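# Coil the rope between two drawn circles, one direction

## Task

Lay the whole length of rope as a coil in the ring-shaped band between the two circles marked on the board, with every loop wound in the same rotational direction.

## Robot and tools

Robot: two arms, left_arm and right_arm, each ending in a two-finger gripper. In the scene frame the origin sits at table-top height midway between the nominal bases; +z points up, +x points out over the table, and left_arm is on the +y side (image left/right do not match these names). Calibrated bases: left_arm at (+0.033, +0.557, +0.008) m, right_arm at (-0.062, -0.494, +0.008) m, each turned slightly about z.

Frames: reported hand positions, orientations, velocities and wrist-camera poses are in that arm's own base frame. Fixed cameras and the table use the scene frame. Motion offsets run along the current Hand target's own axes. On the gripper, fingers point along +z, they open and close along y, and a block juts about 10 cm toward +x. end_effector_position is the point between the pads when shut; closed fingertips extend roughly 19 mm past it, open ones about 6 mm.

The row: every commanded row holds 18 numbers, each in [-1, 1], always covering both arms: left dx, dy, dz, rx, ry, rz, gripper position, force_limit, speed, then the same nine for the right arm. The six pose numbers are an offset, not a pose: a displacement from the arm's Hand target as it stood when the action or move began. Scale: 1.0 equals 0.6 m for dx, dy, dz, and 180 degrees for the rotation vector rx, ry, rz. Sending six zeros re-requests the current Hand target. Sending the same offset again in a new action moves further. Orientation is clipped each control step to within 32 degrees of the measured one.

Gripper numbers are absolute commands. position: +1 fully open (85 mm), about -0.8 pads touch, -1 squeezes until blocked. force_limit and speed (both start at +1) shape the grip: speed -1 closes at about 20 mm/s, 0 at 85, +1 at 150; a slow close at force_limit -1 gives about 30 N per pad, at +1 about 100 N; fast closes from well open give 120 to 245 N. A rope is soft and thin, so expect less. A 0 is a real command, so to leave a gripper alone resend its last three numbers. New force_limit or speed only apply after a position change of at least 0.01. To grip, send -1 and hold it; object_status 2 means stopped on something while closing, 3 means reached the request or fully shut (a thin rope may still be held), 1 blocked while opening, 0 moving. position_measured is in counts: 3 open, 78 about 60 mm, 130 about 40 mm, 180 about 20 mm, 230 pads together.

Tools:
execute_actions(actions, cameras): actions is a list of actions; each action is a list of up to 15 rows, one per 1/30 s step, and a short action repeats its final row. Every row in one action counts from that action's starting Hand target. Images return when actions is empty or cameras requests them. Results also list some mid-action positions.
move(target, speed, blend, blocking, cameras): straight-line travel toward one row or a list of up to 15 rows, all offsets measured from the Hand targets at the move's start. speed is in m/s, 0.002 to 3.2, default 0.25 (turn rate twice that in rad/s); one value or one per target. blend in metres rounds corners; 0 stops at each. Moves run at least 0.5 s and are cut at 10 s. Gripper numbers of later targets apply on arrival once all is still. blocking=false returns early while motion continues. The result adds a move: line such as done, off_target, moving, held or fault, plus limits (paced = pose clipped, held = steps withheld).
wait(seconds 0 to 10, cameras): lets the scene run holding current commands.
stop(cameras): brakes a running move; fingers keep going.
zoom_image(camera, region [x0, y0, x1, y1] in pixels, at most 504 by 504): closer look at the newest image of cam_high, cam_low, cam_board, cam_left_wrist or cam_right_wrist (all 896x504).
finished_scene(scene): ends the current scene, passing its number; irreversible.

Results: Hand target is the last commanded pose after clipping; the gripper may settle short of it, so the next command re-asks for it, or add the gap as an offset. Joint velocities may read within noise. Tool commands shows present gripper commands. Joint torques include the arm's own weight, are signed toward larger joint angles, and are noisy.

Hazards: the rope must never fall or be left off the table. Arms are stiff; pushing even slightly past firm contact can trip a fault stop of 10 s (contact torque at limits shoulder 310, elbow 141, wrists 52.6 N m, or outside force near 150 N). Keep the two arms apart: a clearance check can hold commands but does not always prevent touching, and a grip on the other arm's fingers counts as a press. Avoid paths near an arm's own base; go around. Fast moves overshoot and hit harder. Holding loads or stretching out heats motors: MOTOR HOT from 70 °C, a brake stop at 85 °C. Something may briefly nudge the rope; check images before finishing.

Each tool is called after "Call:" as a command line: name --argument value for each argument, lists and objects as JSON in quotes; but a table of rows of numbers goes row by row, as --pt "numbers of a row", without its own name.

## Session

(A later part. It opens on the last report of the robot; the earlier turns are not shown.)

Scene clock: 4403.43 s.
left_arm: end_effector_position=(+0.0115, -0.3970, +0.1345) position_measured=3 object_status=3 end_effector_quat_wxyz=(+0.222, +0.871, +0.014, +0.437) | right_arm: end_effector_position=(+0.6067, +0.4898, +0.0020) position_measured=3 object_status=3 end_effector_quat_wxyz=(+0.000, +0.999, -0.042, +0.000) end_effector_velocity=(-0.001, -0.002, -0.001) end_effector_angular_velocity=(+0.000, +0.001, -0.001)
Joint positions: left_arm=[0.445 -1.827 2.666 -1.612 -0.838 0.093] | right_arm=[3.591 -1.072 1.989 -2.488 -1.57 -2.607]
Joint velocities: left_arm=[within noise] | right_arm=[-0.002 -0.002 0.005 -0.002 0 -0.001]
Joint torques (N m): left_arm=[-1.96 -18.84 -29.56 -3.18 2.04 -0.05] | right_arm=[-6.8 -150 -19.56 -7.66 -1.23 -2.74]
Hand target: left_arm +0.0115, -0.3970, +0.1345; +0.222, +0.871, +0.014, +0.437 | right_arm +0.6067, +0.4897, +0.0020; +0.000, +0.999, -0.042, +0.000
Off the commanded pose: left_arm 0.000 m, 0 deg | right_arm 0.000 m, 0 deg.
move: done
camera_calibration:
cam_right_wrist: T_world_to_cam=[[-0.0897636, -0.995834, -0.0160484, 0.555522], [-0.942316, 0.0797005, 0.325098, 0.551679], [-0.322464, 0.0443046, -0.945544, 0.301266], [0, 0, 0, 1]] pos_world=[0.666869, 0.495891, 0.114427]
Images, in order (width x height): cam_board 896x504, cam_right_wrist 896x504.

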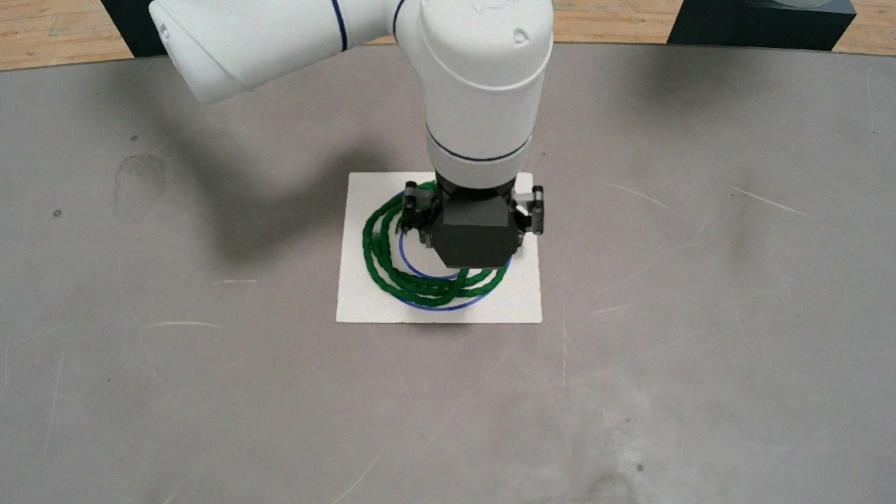

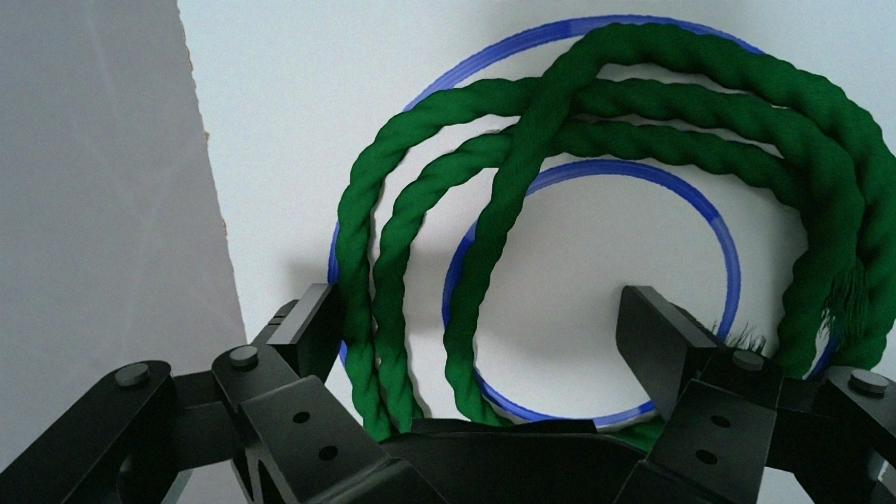

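Call:
move --pt "0 0 0 0 0 0 1 1 1 0 -0.003 0 0 0 0 1 -1 0" --pt "0 0 0 0 0 0 1 1 1 0 -0.003 -0.06 0 0 0 1 -1 0" --pt "0 0 0 0 0 0 1 1 1 -0.0285 0.1622 -0.06 0 0 0.0833 1 -1 0" --pt "0 0 0 0 0 0 1 1 1 -0.0285 0.1622 0 0 0 0.0833 1 -1 0" --pt "0 0 0 0 0 0 1 1 1 -0.0145 0.11 0 0 0 0.0833 1 -1 0" --pt "0 0 0 0 0 0 1 1 1 -0.0145 0.11 -0.06 0 0 0.0833 1 -1 0" --pt "0 0 0 0 0 0 1 1 1 0.0248 0.1633 -0.06 0 0 -0.0722 1 -1 0" --pt "0 0 0 0 0 0 1 1 1 0.0248 0.1633 0 0 0 -0.0722 1 -1 0" --pt "0 0 0 0 0 0 1 1 1 0.0127 0.1105 0 0 0 -0.0722 1 -1 0" --speed '[0.1,0.12,0.35,0.08,0.04,0.12,0.3,0.08,0.04]' --cameras '["cam_board","cam_right_wrist"]'

Call:
zoom_image --camera "cam_board" --region '[360, 160, 530, 330]'

Scene clock: 4424.13 s.
left_arm: end_effector_position=(+0.0115, -0.3970, +0.1345) position_measured=3 object_status=3 end_effector_quat_wxyz=(+0.222, +0.871, +0.014, +0.437) | right_arm: end_effector_position=(+0.6087, +0.4228, +0.0020) position_measured=3 object_status=3 end_effector_quat_wxyz=(+0.000, +0.997, +0.071, +0.000)
Joint positions: left_arm=[0.445 -1.827 2.666 -1.612 -0.838 0.093] | right_arm=[3.507 -1.115 2.068 -2.523 -1.57 -2.919]
Joint torques (N m): left_arm=[-0.62 -20.17 -29.57 -3.18 2.3 0.02] | right_arm=[10.11 -89.72 -38.49 -1.59 2.43 4.41]
Hand target: left_arm +0.0115, -0.3970, +0.1345; +0.222, +0.871, +0.014, +0.437 | right_arm +0.6087, +0.4230, +0.0020; +0.000, +0.997, +0.071, +0.000
Off the commanded pose: left_arm 0.000 m, 0 deg | right_arm 0.000 m, 0 deg.
move: done
camera_calibration:
cam_right_wrist: T_world_to_cam=[[0.136476, -0.990511, -0.0161976, 0.349031], [-0.936129, -0.134298, 0.325003, 0.645621], [-0.324095, -0.0291921, -0.945574, 0.336941], [0, 0, 0, 1]] pos_world=[0.665951, 0.442261, 0.114427]
Images, in order (width x height): cam_board 896x504, cam_right_wrist 896x504.

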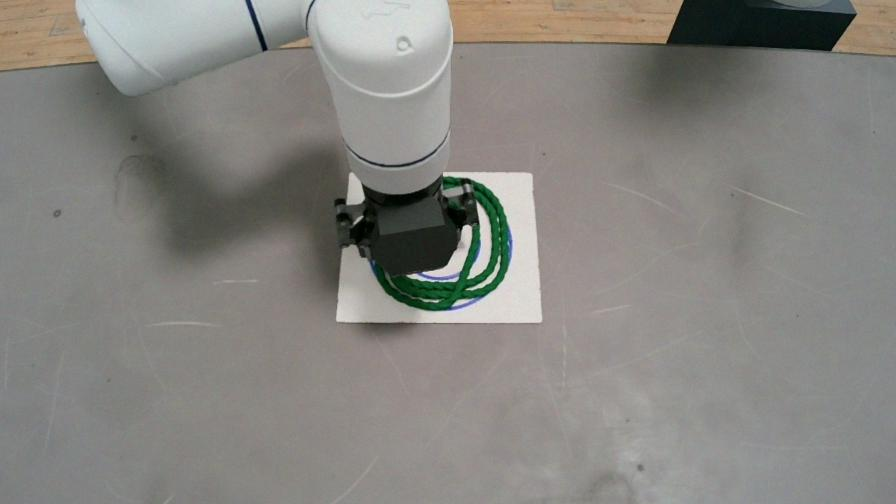

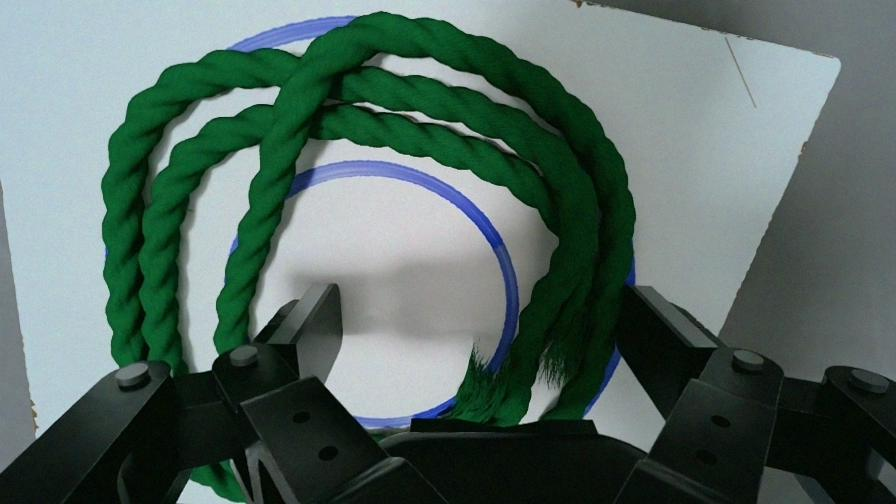

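Scaled by 2.965.

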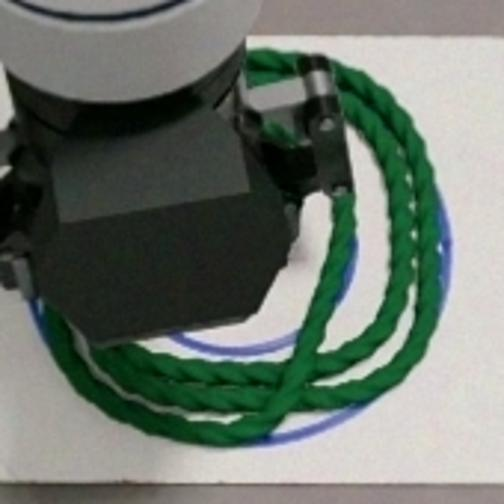

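Call:
move --pt "0 0 0 0 0 0 1 1 1 0 0.003 0 0 0 0 1 -1 0" --pt "0 0 0 0 0 0 1 1 1 0 0.003 -0.06 0 0 0 1 -1 0" --pt "0 0 0 0 0 0 1 1 1 -0.1 -0.05 -0.42 0 0 -0.45 1 -1 0" --speed '[0.1,0.12,0.3]' --cameras '["cam_board","cam_right_wrist"]'

Call:
zoom_image --camera "cam_board" --region '[360, 160, 530, 330]'

Scene clock: 4437.17 s.
left_arm: end_effector_position=(+0.0115, -0.3970, +0.1345) position_measured=3 object_status=3 end_effector_quat_wxyz=(+0.222, +0.871, +0.014, +0.437) | right_arm: end_effector_position=(+0.5452, +0.4441, +0.2540) position_measured=3 object_status=3 end_effector_quat_wxyz=(+0.000, +0.712, +0.702, +0.000)
Joint positions: left_arm=[0.445 -1.827 2.666 -1.612 -0.838 0.093] | right_arm=[3.57 -1.471 1.97 -2.07 -1.57 -4.269]
Joint torques (N m): left_arm=[-0.69 -20.01 -29.51 -3.03 2.11 -0.37] | right_arm=[10.52 -113.59 -51.78 -2.04 4.07 -3.2]
Hand target: left_arm +0.0115, -0.3970, +0.1345; +0.222, +0.871, +0.014, +0.437 | right_arm +0.5452, +0.4441, +0.2540; +0.000, +0.712, +0.702, +0.000
Off the commanded pose: left_arm 0.000 m, 0 deg | right_arm 0.000 m, 0 deg.
move: done
camera_calibration:
cam_right_wrist: T_world_to_cam=[[0.999659, -0.0203737, -0.0163599, -0.51849], [-0.0139704, -0.945861, 0.324271, 0.364862], [-0.0220808, -0.323931, -0.945823, 0.52158], [0, 0, 0, 1]] pos_world=[0.534928, 0.503502, 0.366526]
Images, in order (width x height): cam_board 896x504, cam_right_wrist 896x504.

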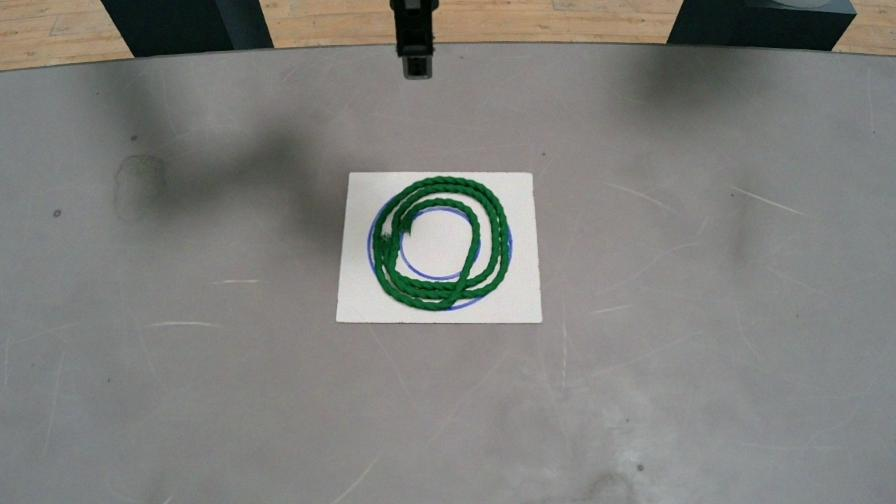

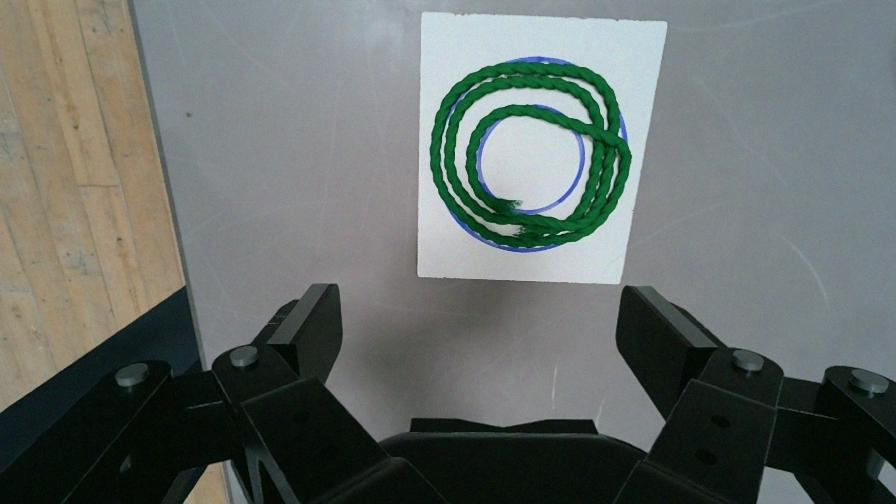

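Scaled by 2.965.

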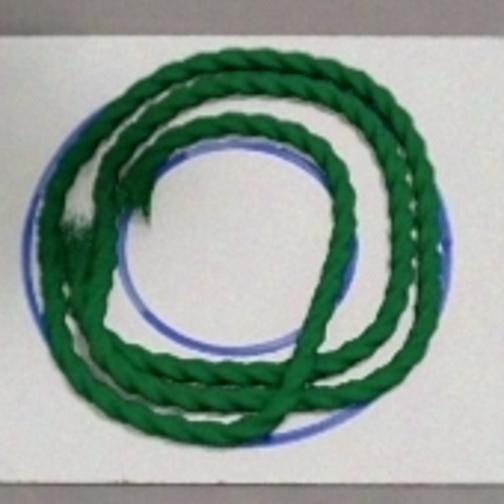

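Call:
zoom_image --camera "cam_right_wrist" --region '[400, 10, 680, 290]'

Scaled by 1.800.

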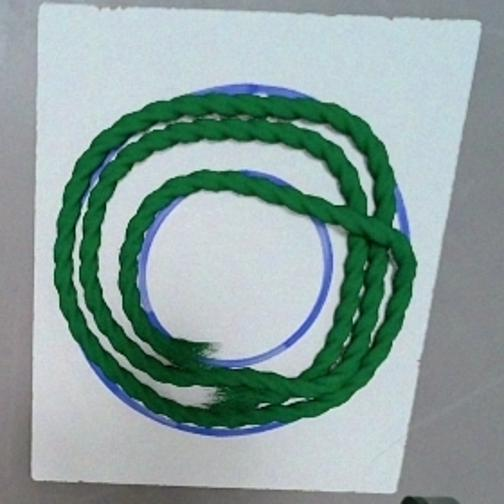

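Call:
move --pt "0 0 0 0 0 0 1 1 1 0.0201 -0.0193 0.35 0 0 -0.0044 1 -1 0" --pt "0 0 0 0 0 0 1 1 1 0.0201 -0.0193 0.42 0 0 -0.0044 1 -1 0" --pt "0 0 0 0 0 0 1 1 1 0.0209 0.0399 0.42 0 0 -0.0044 1 -1 0" --pt "0 0 0 0 0 0 1 1 1 0.0209 0.0399 0.36 0 0 -0.0044 1 -1 0" --pt "0 0 0 0 0 0 1 1 1 0.1008 0.0071 0.36 0 0 0.2289 1 -1 0" --pt "0 0 0 0 0 0 1 1 1 0.1008 0.0071 0.42 0 0 0.2289 1 -1 0" --pt "0 0 0 0 0 0 1 1 1 0.0596 0.0542 0.42 0 0 0.2289 1 -1 0" --speed '[0.3,0.08,0.04,0.12,0.35,0.08,0.04]' --cameras '["cam_board","cam_right_wrist"]'

Call:
zoom_image --camera "cam_board" --region '[360, 160, 530, 330]'

Scene clock: 4483.93 s.
left_arm: end_effector_position=(+0.0115, -0.3970, +0.1345) position_measured=3 object_status=3 end_effector_quat_wxyz=(+0.222, +0.871, +0.014, +0.437) | right_arm: end_effector_position=(+0.5780, +0.4795, +0.0020) position_measured=3 object_status=3 end_effector_quat_wxyz=(+0.000, +0.914, +0.406, +0.000)
Joint positions: left_arm=[0.445 -1.827 2.666 -1.612 -0.838 0.093] | right_arm=[3.595 -1.104 2.048 -2.514 -1.57 -3.524]
Joint torques (N m): left_arm=[-1.97 -19.75 -29.66 -3.32 2.22 -0.09] | right_arm=[-5.98 -93.58 -40.5 -1.8 -1.44 -3]
Hand target: left_arm +0.0115, -0.3970, +0.1345; +0.222, +0.871, +0.014, +0.437 | right_arm +0.5781, +0.4794, +0.0020; +0.000, +0.914, +0.406, +0.000
Off the commanded pose: left_arm 0.000 m, 0 deg | right_arm 0.000 m, 0 deg.
move: done
camera_calibration:
cam_right_wrist: T_world_to_cam=[[0.738854, -0.673667, -0.0163702, -0.0907557], [-0.633311, -0.702483, 0.324707, 0.721859], [-0.230244, -0.229544, -0.945673, 0.370535], [0, 0, 0, 1]] pos_world=[0.60953, 0.531008, 0.114527]
Images, in order (width x height): cam_board 896x504, cam_right_wrist 896x504.

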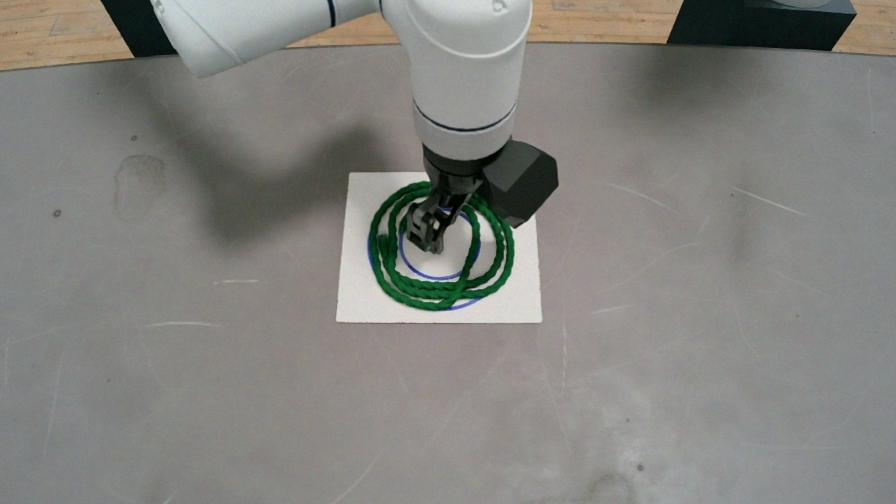

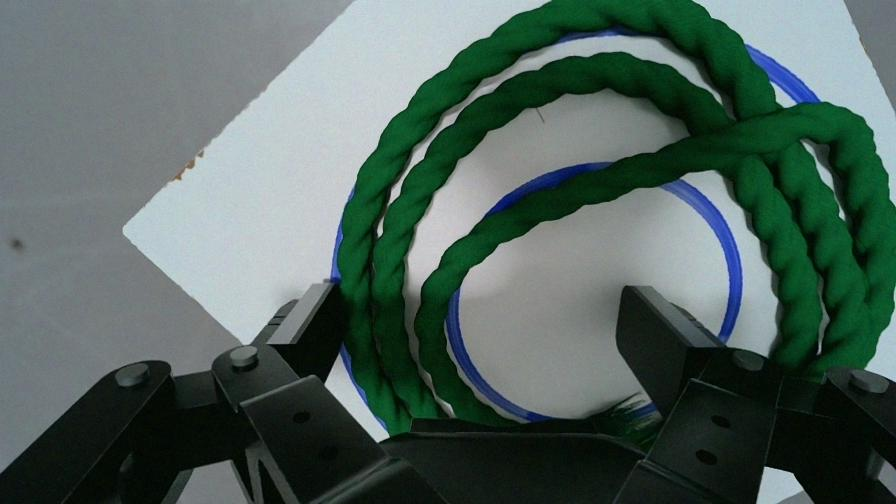

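Scaled by 2.965.

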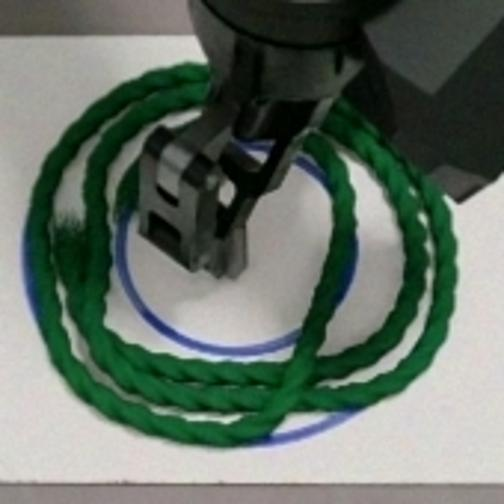

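Call:
move --pt "0 0 0 0 0 0 1 1 1 0 -0.003 0 0 0 0 1 -1 0" --pt "0 0 0 0 0 0 1 1 1 0 -0.003 -0.07 0 0 0 1 -1 0" --pt "0 0 0 0 0 0 1 1 1 0.1018 0.0453 -0.07 0 0 0.4611 0.75 -1 0" --pt "0 0 0 0 0 0 1 1 1 0.1018 0.0453 -0.0183 0 0 0.4611 0.75 -1 0" --pt "0 0 0 0 0 0 1 1 1 0.1018 0.0453 -0.0183 0 0 0.4611 -0.2 -1 -0.5" --speed '[0.1,0.12,0.35,0.08,0.1]' --cameras '["cam_board","cam_right_wrist"]'

Call:
zoom_image --camera "cam_board" --region '[360, 160, 530, 330]'

Scene clock: 4500.90 s.
left_arm: end_effector_position=(+0.0115, -0.3970, +0.1345) position_measured=3 object_status=3 end_effector_quat_wxyz=(+0.222, +0.871, +0.014, +0.437) | right_arm: end_effector_position=(+0.6392, +0.5066, +0.0129) position_measured=154 object_status=0 end_effector_quat_wxyz=(+0.000, +0.954, -0.301, +0.000)
Joint positions: left_arm=[0.445 -1.827 2.666 -1.612 -0.838 0.093] | right_arm=[3.592 -1.046 1.912 -2.436 -1.57 -2.079]
Joint torques (N m): left_arm=[-0.32 -18.87 -29.93 -3.07 2.01 -0.2] | right_arm=[9.13 -105.3 -22.23 -7.44 -2.3 4.08]
Hand target: left_arm +0.0115, -0.3970, +0.1345; +0.222, +0.871, +0.014, +0.437 | right_arm +0.6392, +0.5066, +0.0129; +0.000, +0.954, -0.301, +0.000
Off the commanded pose: left_arm 0.000 m, 0 deg | right_arm 0.000 m, 0 deg.
move: done
camera_calibration:
cam_right_wrist: T_world_to_cam=[[-0.578576, -0.815476, -0.0157899, 0.796364], [-0.774217, 0.543007, 0.325166, 0.235213], [-0.256591, 0.200358, -0.945525, 0.200243], [0, 0, 0, 1]] pos_world=[0.694243, 0.481573, 0.125426]
Images, in order (width x height): cam_board 896x504, cam_right_wrist 896x504.

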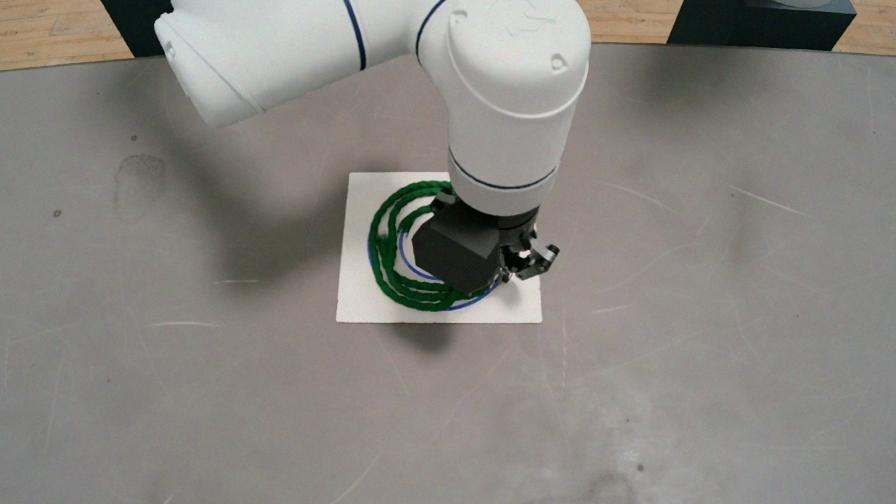

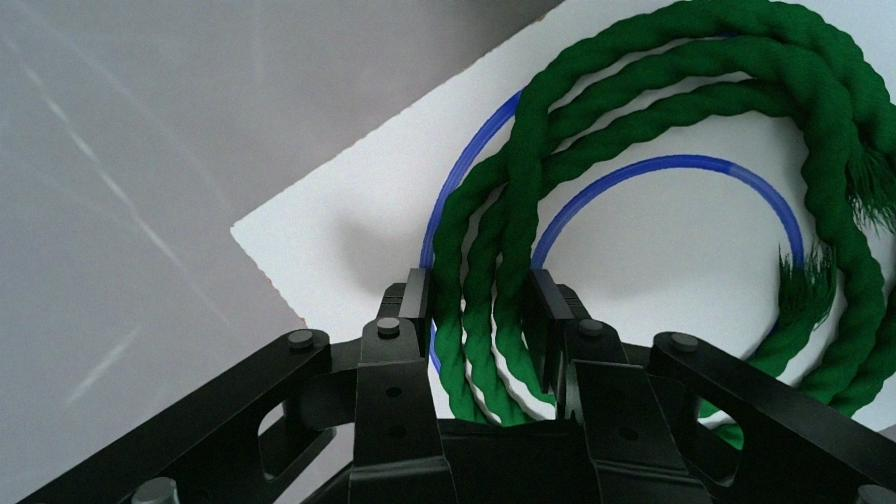

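Scaled by 2.965.

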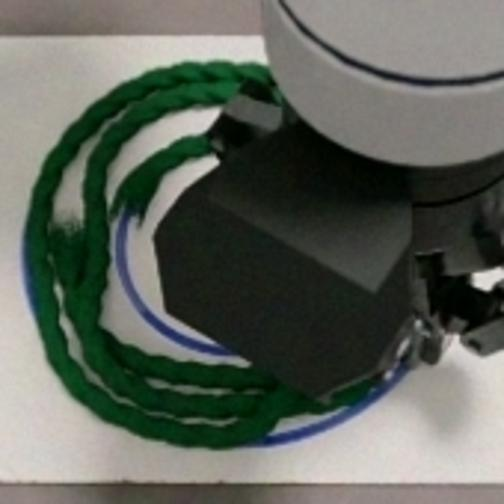

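Call:
move --pt "0 0 0 0 0 0 1 1 1 0 0 0 0 0 0 0.75 -1 0" --pt "0 0 0 0 0 0 1 1 1 0 0 -0.0583 0 0 0 0.75 -1 0" --pt "0 0 0 0 0 0 1 1 1 -0.0513 0.0137 -0.0583 0 0 -0.1667 0.75 -1 0" --pt "0 0 0 0 0 0 1 1 1 -0.0513 0.0137 0 0 0 -0.1667 0.75 -1 0" --pt "0 0 0 0 0 0 1 1 1 -0.0513 0.0137 0 0 0 -0.1667 -0.2 -1 -0.5" --pt "0 0 0 0 0 0 1 1 1 -0.0513 0.0137 0 0 0 -0.1667 0.75 -1 0" --pt "0 0 0 0 0 0 1 1 1 -0.0513 0.0137 -0.0583 0 0 -0.1667 0.75 -1 0" --pt "0 0 0 0 0 0 1 1 1 -0.0888 0.0513 -0.0583 0 0 -0.3333 0.75 -1 0" --pt "0 0 0 0 0 0 1 1 1 -0.0888 0.0513 0 0 0 -0.3333 0.75 -1 0" --pt "0 0 0 0 0 0 1 1 1 -0.0888 0.0513 0 0 0 -0.3333 -0.2 -1 -0.5" --speed '[0.1,0.1,0.3,0.1,0.1,0.1,0.1,0.3,0.1,0.1]'

Call:
move --pt "0 0 0 0 0 0 1 1 1 0 0 0 0 0 0 0.75 -1 0" --pt "0 0 0 0 0 0 1 1 1 0 0 -0.0583 0 0 0 0.75 -1 0" --pt "0 0 0 0 0 0 1 1 1 -0.0513 0.0137 -0.0583 0 0 -0.1667 0.75 -1 0" --pt "0 0 0 0 0 0 1 1 1 -0.0513 0.0137 0 0 0 -0.1667 0.75 -1 0" --pt "0 0 0 0 0 0 1 1 1 -0.0513 0.0137 0 0 0 -0.1667 -0.2 -1 -0.5" --pt "0 0 0 0 0 0 1 1 1 -0.0513 0.0137 0 0 0 -0.1667 0.75 -1 0" --pt "0 0 0 0 0 0 1 1 1 -0.0513 0.0137 -0.0583 0 0 -0.1667 0.75 -1 0" --pt "0 0 0 0 0 0 1 1 1 -0.0888 0.0513 -0.0583 0 0 -0.3333 0.75 -1 0" --pt "0 0 0 0 0 0 1 1 1 -0.0888 0.0513 0 0 0 -0.3333 0.75 -1 0" --pt "0 0 0 0 0 0 1 1 1 -0.0888 0.0513 0 0 0 -0.3333 -0.2 -1 -0.5" --speed '[0.1,0.1,0.3,0.1,0.1,0.1,0.1,0.3,0.1,0.1]' --cameras '["cam_board","cam_right_wrist"]'

Call:
zoom_image --camera "cam_board" --region '[360, 160, 530, 330]'

Scene clock: 4531.37 s.
left_arm: end_effector_position=(+0.0115, -0.3970, +0.1345) position_measured=3 object_status=3 end_effector_quat_wxyz=(+0.222, +0.871, +0.014, +0.437) | right_arm: end_effector_position=(+0.5779, +0.5120, +0.0130) position_measured=154 object_status=0 end_effector_quat_wxyz=(+0.000, +0.976, +0.216, +0.000)
Joint positions: left_arm=[0.445 -1.827 2.666 -1.612 -0.838 0.093] | right_arm=[3.634 -1.096 2.002 -2.476 -1.57 -3.084]
Joint torques (N m): left_arm=[-1.81 -20.28 -28.83 -3.01 2.12 -0.21] | right_arm=[10.47 -98.04 -20.31 -7.59 3.86 -0.36]
Hand target: left_arm +0.0115, -0.3970, +0.1345; +0.222, +0.871, +0.014, +0.437 | right_arm +0.5779, +0.5120, +0.0130; +0.000, +0.976, +0.216, +0.000
Off the commanded pose: left_arm 0.000 m, 0 deg | right_arm 0.000 m, 0 deg.
move: done

Scene clock: 4541.17 s.
left_arm: end_effector_position=(+0.0115, -0.3970, +0.1345) position_measured=3 object_status=3 end_effector_quat_wxyz=(+0.222, +0.871, +0.014, +0.437) | right_arm: end_effector_position=(+0.5426, +0.4616, +0.0130) position_measured=154 object_status=0 end_effector_quat_wxyz=(+0.000, +0.738, +0.675, +0.000)
Joint positions: left_arm=[0.445 -1.827 2.666 -1.612 -0.838 0.093] | right_arm=[3.594 -1.164 2.122 -2.528 -1.57 -4.171]
Joint torques (N m): left_arm=[-0.56 -19.99 -29.65 -2.96 2.28 0.02] | right_arm=[7.83 -82.63 -19.21 -7.83 4.25 0.74]
Hand target: left_arm +0.0115, -0.3970, +0.1345; +0.222, +0.871, +0.014, +0.437 | right_arm +0.5426, +0.4616, +0.0130; +0.000, +0.738, +0.675, +0.000
Off the commanded pose: left_arm 0.000 m, 0 deg | right_arm 0.000 m, 0 deg.
move: done
camera_calibration:
cam_right_wrist: T_world_to_cam=[[0.995484, -0.0935129, -0.0163142, -0.483447], [-0.0832021, -0.942296, 0.324279, 0.495526], [-0.045697, -0.321457, -0.945821, 0.310948], [0, 0, 0, 1]] pos_world=[0.536702, 0.52168, 0.125526]
Images, in order (width x height): cam_board 896x504, cam_right_wrist 896x504.

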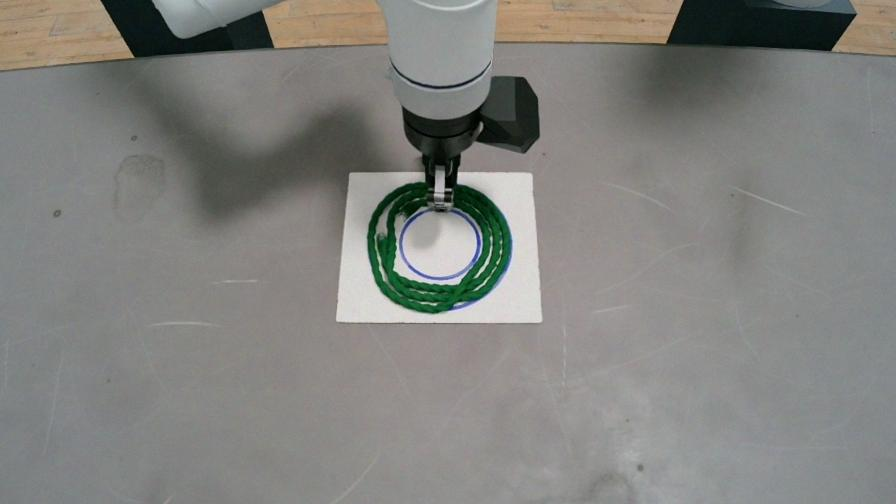

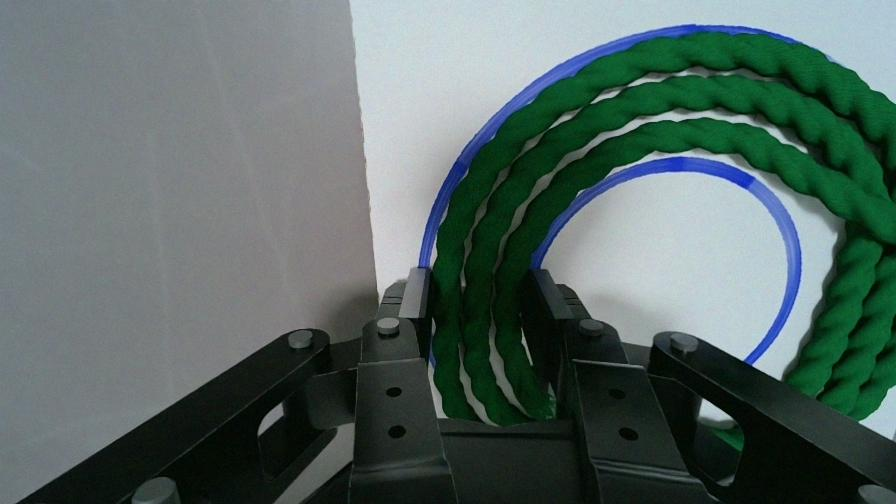

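Scaled by 2.965.

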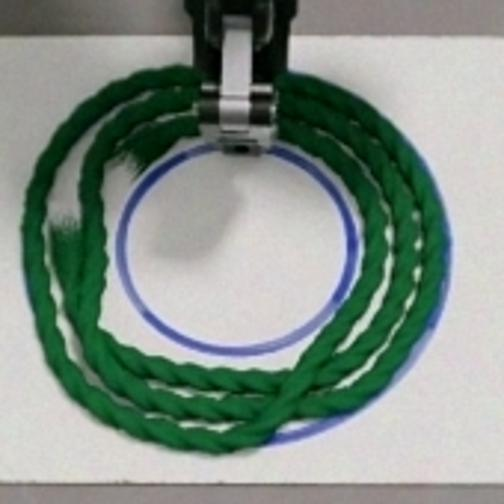

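Call:
move --pt "0 0 0 0 0 0 1 1 1 0 0 0 0 0 0 0.75 -1 0" --pt "0 0 0 0 0 0 1 1 1 0 0 -0.0583 0 0 0 0.75 -1 0" --pt "0 0 0 0 0 0 1 1 1 -0.0513 0.0137 -0.0583 0 0 -0.1667 0.75 -1 0" --pt "0 0 0 0 0 0 1 1 1 -0.0513 0.0137 0 0 0 -0.1667 0.75 -1 0" --pt "0 0 0 0 0 0 1 1 1 -0.0513 0.0137 0 0 0 -0.1667 -0.2 -1 -0.5" --pt "0 0 0 0 0 0 1 1 1 -0.0513 0.0137 0 0 0 -0.1667 0.75 -1 0" --pt "0 0 0 0 0 0 1 1 1 -0.0513 0.0137 -0.0583 0 0 -0.1667 0.75 -1 0" --pt "0 0 0 0 0 0 1 1 1 -0.0888 0.0513 -0.0583 0 0 -0.3333 0.75 -1 0" --pt "0 0 0 0 0 0 1 1 1 -0.0888 0.0513 0 0 0 -0.3333 0.75 -1 0" --pt "0 0 0 0 0 0 1 1 1 -0.0888 0.0513 0 0 0 -0.3333 -0.2 -1 -0.5" --speed '[0.1,0.1,0.3,0.1,0.1,0.1,0.1,0.3,0.1,0.1]'

Call:
move --pt "0 0 0 0 0 0 1 1 1 0 0 0 0 0 0 0.75 -1 0" --pt "0 0 0 0 0 0 1 1 1 0 0 -0.0583 0 0 0 0.75 -1 0" --pt "0 0 0 0 0 0 1 1 1 -0.0263 0.0035 -0.0583 0 0 -0.0833 0.75 -1 0" --pt "0 0 0 0 0 0 1 1 1 -0.0263 0.0035 0 0 0 -0.0833 0.75 -1 0" --pt "0 0 0 0 0 0 1 1 1 -0.0263 0.0035 0 0 0 -0.0833 -0.2 -1 -0.5" --pt "0 0 0 0 0 0 1 1 1 -0.0263 0.0035 0 0 0 -0.0833 0.75 -1 0" --pt "0 0 0 0 0 0 1 1 1 -0.0263 0.0035 -0.0583 0 0 -0.0833 0.75 -1 0" --pt "0 0 0 0 0 0 1 1 1 -0.0592 0.019 -0.0583 0 0 -0.1944 0.75 -1 0" --pt "0 0 0 0 0 0 1 1 1 -0.0592 0.019 0 0 0 -0.1944 0.75 -1 0" --pt "0 0 0 0 0 0 1 1 1 -0.0592 0.019 0 0 0 -0.1944 -0.2 -1 -0.5" --speed '[0.1,0.1,0.3,0.1,0.1,0.1,0.1,0.3,0.1,0.1]' --cameras '["cam_board","cam_right_wrist"]'

Call:
zoom_image --camera "cam_board" --region '[360, 160, 530, 330]'

Scene clock: 4569.13 s.
left_arm: end_effector_position=(+0.0115, -0.3970, +0.1345) position_measured=3 object_status=3 end_effector_quat_wxyz=(+0.222, +0.871, +0.014, +0.437) | right_arm: end_effector_position=(+0.5685, +0.4058, +0.0129) position_measured=154 object_status=0 end_effector_quat_wxyz=(+0.000, +0.301, +0.954, +0.000)
Joint positions: left_arm=[0.445 -1.827 2.666 -1.612 -0.838 0.093] | right_arm=[3.504 -1.179 2.149 -2.54 -1.57 -5.308]
Joint torques (N m): left_arm=[-1.81 -19.81 -29.3 -3.16 2.19 -0.12] | right_arm=[8.41 -81.26 -19.1 -7.51 4.33 0.93]
Hand target: left_arm +0.0115, -0.3970, +0.1345; +0.222, +0.871, +0.014, +0.437 | right_arm +0.5685, +0.4058, +0.0130; +0.000, +0.301, +0.954, +0.000
Off the commanded pose: left_arm 0.000 m, 0 deg | right_arm 0.000 m, 0 deg.
move: done

Scene clock: 4578.23 s.
left_arm: end_effector_position=(+0.0115, -0.3970, +0.1345) position_measured=3 object_status=3 end_effector_quat_wxyz=(+0.222, +0.871, +0.014, +0.437) | right_arm: end_effector_position=(+0.6041, +0.3947, +0.0129) position_measured=154 object_status=0 end_effector_quat_wxyz=(+0.000, +0.001, +1.000, +0.000)
Joint positions: left_arm=[0.445 -1.827 2.666 -1.612 -0.838 0.093] | right_arm=[3.472 -1.153 2.103 -2.52 -1.57 -5.952]
Joint torques (N m): left_arm=[-1.88 -19.68 -29.46 -2.82 2.04 -0.04] | right_arm=[5.72 -86.3 -19.6 -7.41 3.93 0.87]
Hand target: left_arm +0.0115, -0.3970, +0.1345; +0.222, +0.871, +0.014, +0.437 | right_arm +0.6041, +0.3947, +0.0129; +0.000, +0.001, +1.000, +0.000
Off the commanded pose: left_arm 0.000 m, 0 deg | right_arm 0.000 m, 0 deg.
move: done
camera_calibration:
cam_right_wrist: T_world_to_cam=[[0.0066071, 0.99986, -0.0153987, -0.385169], [0.946018, -0.00125972, 0.324111, -0.555587], [0.324046, -0.0167089, -0.945894, -0.0515045], [0, 0, 0, 1]] pos_world=[0.54483, 0.383555, 0.125423]
Images, in order (width x height): cam_board 896x504, cam_right_wrist 896x504.

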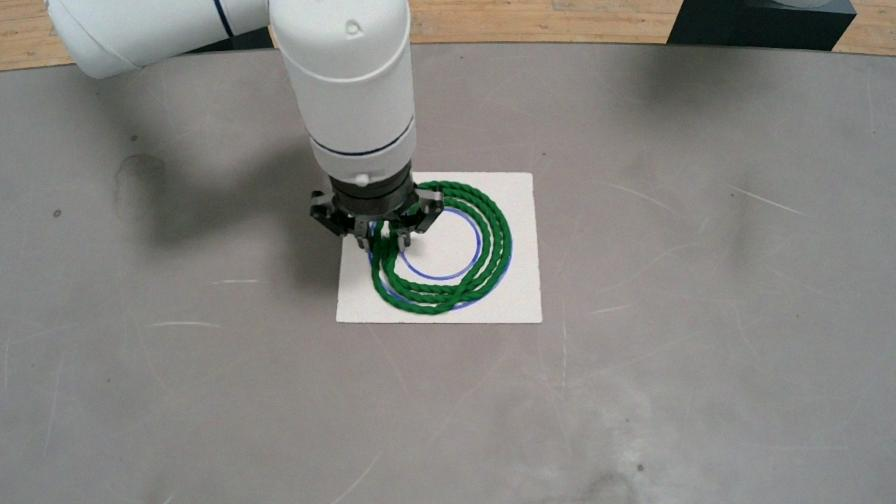

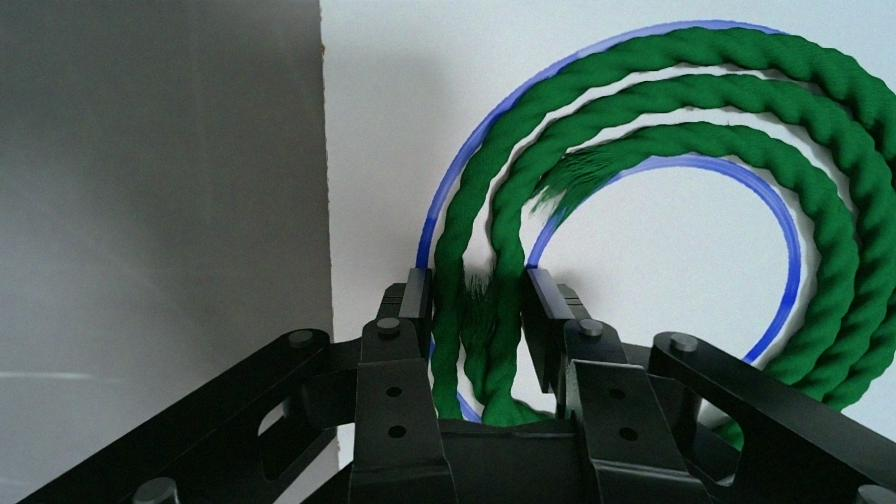

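Scaled by 2.965.

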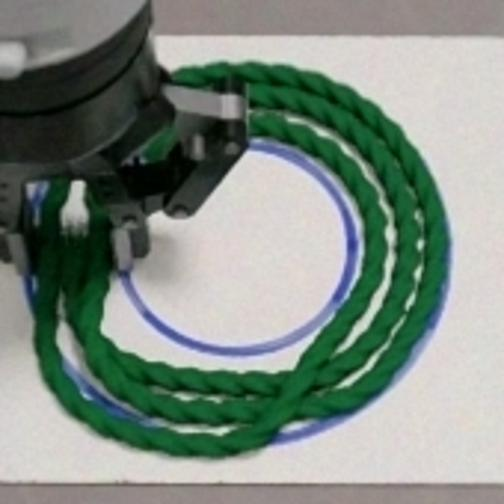

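Call:
move --pt "0 0 0 0 0 0 1 1 1 0 0 0 0 0 0 0.75 -1 0" --pt "0 0 0 0 0 0 1 1 1 0 0 -0.08 0 0 0 0.75 -1 0" --pt "0 0 0 0 0 0 1 1 1 -0.0433 0.0096 -0.08 0 0 0.8611 0.8 -1 0" --pt "0 0 0 0 0 0 1 1 1 -0.0433 0.0096 0 0 0 0.8611 0.8 -1 0" --pt "0 0 0 0 0 0 1 1 1 -0.0433 0.0096 0 0 0 0.8611 -0.2 -1 -0.4" --speed '[0.1,0.1,0.5,0.1,0.1]'

Call:
move --pt "0 0 0 0 0 0 1 1 1 0 0 0 0 0 0 0.8 -1 0" --pt "0 0 0 0 0 0 1 1 1 0 0 -0.0583 0 0 0 0.8 -1 0" --pt "0 0 0 0 0 0 1 1 1 0.0433 -0.0096 -0.0583 0 0 -0.1389 0.8 -1 0" --pt "0 0 0 0 0 0 1 1 1 0.0433 -0.0096 0 0 0 -0.1389 0.8 -1 0" --pt "0 0 0 0 0 0 1 1 1 0.0433 -0.0096 0 0 0 -0.1389 -0.2 -1 -0.4" --pt "0 0 0 0 0 0 1 1 1 0.0433 -0.0096 0 0 0 -0.1389 0.8 -1 0" --pt "0 0 0 0 0 0 1 1 1 0.0433 -0.0096 -0.0583 0 0 -0.1389 0.8 -1 0" --pt "0 0 0 0 0 0 1 1 1 0.0742 -0.0317 -0.0583 0 0 -0.2556 0.8 -1 0" --pt "0 0 0 0 0 0 1 1 1 0.0742 -0.0317 0 0 0 -0.2556 0.8 -1 0" --pt "0 0 0 0 0 0 1 1 1 0.0742 -0.0317 0 0 0 -0.2556 -0.2 -1 -0.4" --speed '[0.1,0.1,0.3,0.1,0.1,0.1,0.1,0.3,0.1,0.1]' --cameras '["cam_board","cam_right_wrist"]'

Call:
zoom_image --camera "cam_board" --region '[360, 160, 530, 330]'

Scene clock: 4605.67 s.
left_arm: end_effector_position=(+0.0115, -0.3970, +0.1345) position_measured=3 object_status=3 end_effector_quat_wxyz=(+0.222, +0.871, +0.014, +0.437) | right_arm: end_effector_position=(+0.6301, +0.4004, +0.0129) position_measured=154 object_status=0 end_effector_quat_wxyz=(+0.000, +0.976, +0.216, +0.000)
Joint positions: left_arm=[0.445 -1.827 2.666 -1.612 -0.838 0.093] | right_arm=[3.467 -1.125 2.053 -2.499 -1.57 -3.251]
Joint torques (N m): left_arm=[-0.53 -20.24 -29.32 -2.99 2.19 -0.16] | right_arm=[8.69 -93.54 -20.62 -7.63 -1.55 4.25]
Hand target: left_arm +0.0115, -0.3970, +0.1345; +0.222, +0.871, +0.014, +0.437 | right_arm +0.6301, +0.4004, +0.0129; +0.000, +0.976, +0.216, +0.000
Off the commanded pose: left_arm 0.000 m, 0 deg | right_arm 0.000 m, 0 deg.
move: done

Scene clock: 4615.13 s.
left_arm: end_effector_position=(+0.0115, -0.3970, +0.1345) position_measured=3 object_status=3 end_effector_quat_wxyz=(+0.222, +0.871, +0.014, +0.437) | right_arm: end_effector_position=(+0.6625, +0.4364, +0.0129) position_measured=154 object_status=0 end_effector_quat_wxyz=(+0.000, +0.814, +0.580, +0.000)
Joint positions: left_arm=[0.445 -1.827 2.666 -1.612 -0.838 0.093] | right_arm=[3.498 -1.072 1.958 -2.457 -1.57 -4.023]
Joint torques (N m): left_arm=[-0.14 -19.8 -29.62 -2.97 2.19 0.11] | right_arm=[9.19 -100.18 -20.86 -7.81 3.92 -0.54]
Hand target: left_arm +0.0115, -0.3970, +0.1345; +0.222, +0.871, +0.014, +0.437 | right_arm +0.6625, +0.4364, +0.0129; +0.000, +0.815, +0.580, +0.000
Off the commanded pose: left_arm 0.000 m, 0 deg | right_arm 0.000 m, 0 deg.
move: done
camera_calibration:
cam_right_wrist: T_world_to_cam=[[0.943254, -0.331669, -0.0163773, -0.46668], [-0.308758, -0.894113, 0.324392, 0.610207], [-0.122234, -0.300927, -0.945781, 0.349991], [0, 0, 0, 1]] pos_world=[0.671384, 0.496133, 0.125426]
Images, in order (width x height): cam_board 896x504, cam_right_wrist 896x504.

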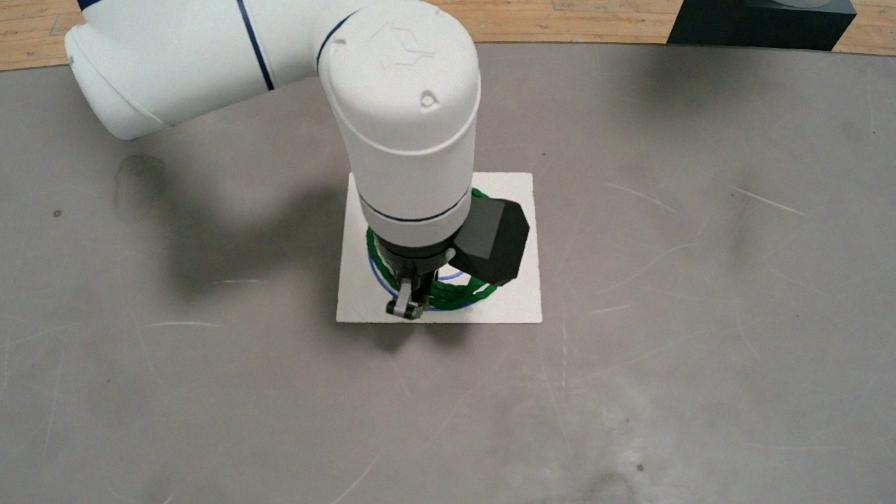

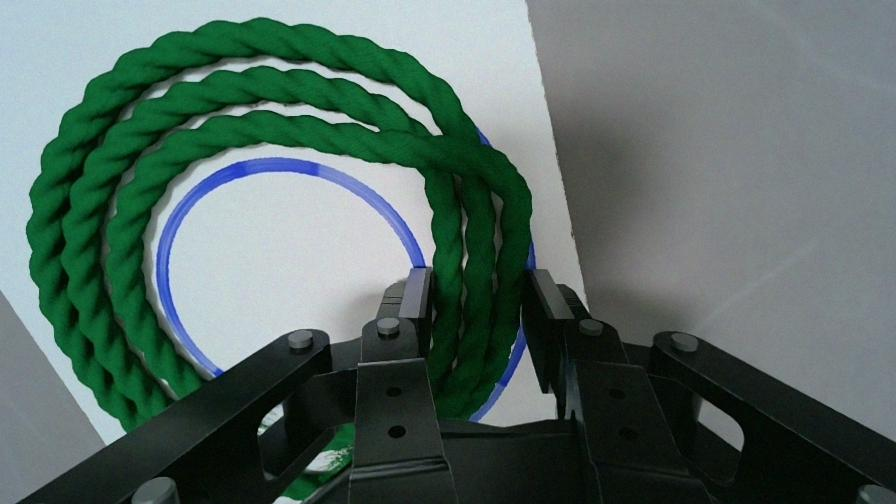

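Scaled by 2.965.

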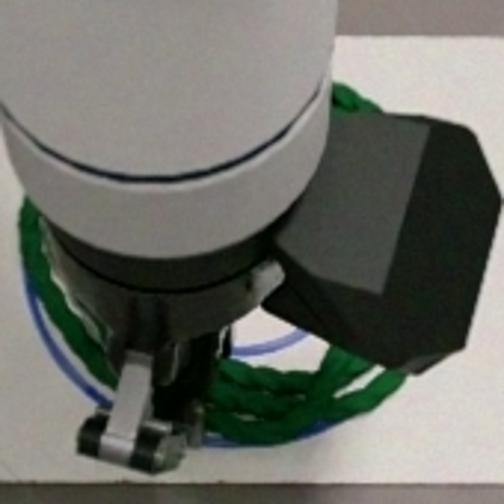

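Call:
move --pt "0 0 0 0 0 0 1 1 1 0 0 0 0 0 0 0.8 -1 0" --pt "0 0 0 0 0 0 1 1 1 0 0 -0.0583 0 0 0 0.8 -1 0" --pt "0 0 0 0 0 0 1 1 1 0.03 -0.0045 -0.0583 0 0 -0.0944 0.8 -1 0" --pt "0 0 0 0 0 0 1 1 1 0.03 -0.0045 0 0 0 -0.0944 0.8 -1 0" --pt "0 0 0 0 0 0 1 1 1 0.03 -0.0045 0 0 0 -0.0944 -0.2 -1 -0.4" --pt "0 0 0 0 0 0 1 1 1 0.03 -0.0045 0 0 0 -0.0944 0.8 -1 0" --pt "0 0 0 0 0 0 1 1 1 0.03 -0.0045 -0.0583 0 0 -0.0944 0.8 -1 0" --pt "0 0 0 0 0 0 1 1 1 0.0645 -0.0228 -0.0583 0 0 -0.2167 0.8 -1 0" --pt "0 0 0 0 0 0 1 1 1 0.0645 -0.0228 0 0 0 -0.2167 0.8 -1 0" --pt "0 0 0 0 0 0 1 1 1 0.0645 -0.0228 0 0 0 -0.2167 -0.2 -1 -0.4" --speed '[0.1,0.1,0.3,0.1,0.1,0.1,0.1,0.3,0.1,0.1]' --cameras '["cam_board","cam_right_wrist"]'

Call:
zoom_image --camera "cam_board" --region '[360, 160, 530, 330]'

Scene clock: 4636.83 s.
left_arm: end_effector_position=(+0.0115, -0.3970, +0.1345) position_measured=3 object_status=3 end_effector_quat_wxyz=(+0.222, +0.871, +0.014, +0.437) | right_arm: end_effector_position=(+0.6622, +0.4775, +0.0129) position_measured=154 object_status=0 end_effector_quat_wxyz=(+0.000, +0.574, +0.819, +0.000)
Joint positions: left_arm=[0.445 -1.827 2.666 -1.612 -0.838 0.093] | right_arm=[3.547 -1.046 1.91 -2.435 -1.57 -4.655]
Joint torques (N m): left_arm=[-1.49 -20.66 -29.49 -3.07 2.02 0.07] | right_arm=[11.7 -105.01 -21.76 -6.9 4.18 -0.59]
Hand target: left_arm +0.0115, -0.3970, +0.1345; +0.222, +0.871, +0.014, +0.437 | right_arm +0.6622, +0.4775, +0.0129; +0.000, +0.574, +0.819, +0.000
Off the commanded pose: left_arm 0.000 m, 0 deg | right_arm 0.000 m, 0 deg.
move: done
camera_calibration:
cam_right_wrist: T_world_to_cam=[[0.941726, 0.335992, -0.0161445, -0.770595], [0.322819, -0.889229, 0.324129, 0.226305], [0.0945487, -0.310453, -0.945875, 0.223304], [0, 0, 0, 1]] pos_world=[0.631521, 0.529477, 0.125425]
Images, in order (width x height): cam_board 896x504, cam_right_wrist 896x504.

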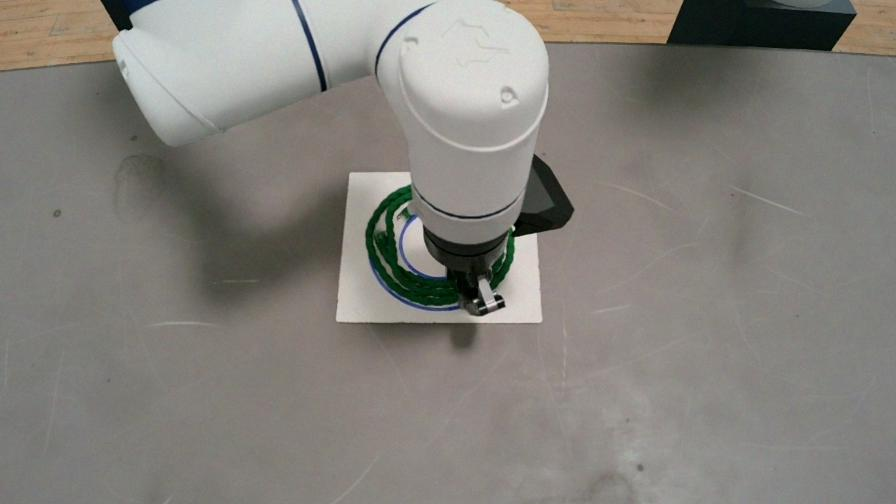

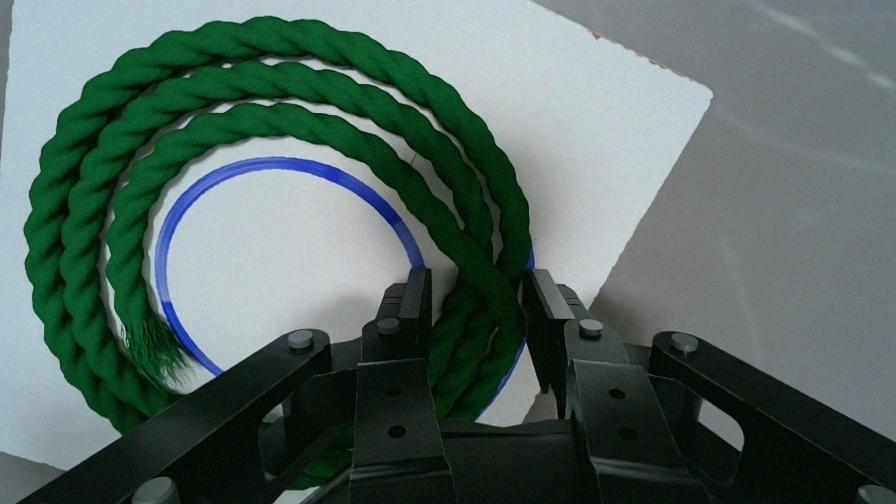

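Scaled by 2.965.

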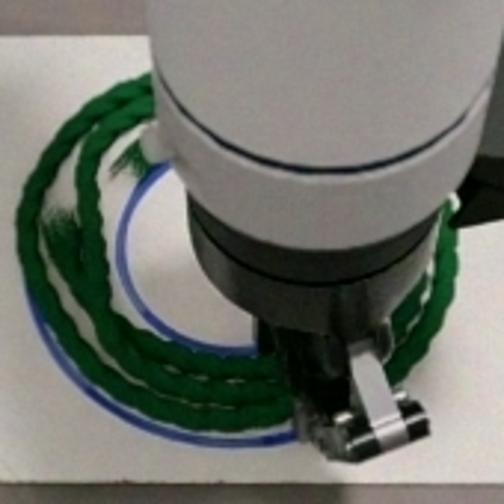

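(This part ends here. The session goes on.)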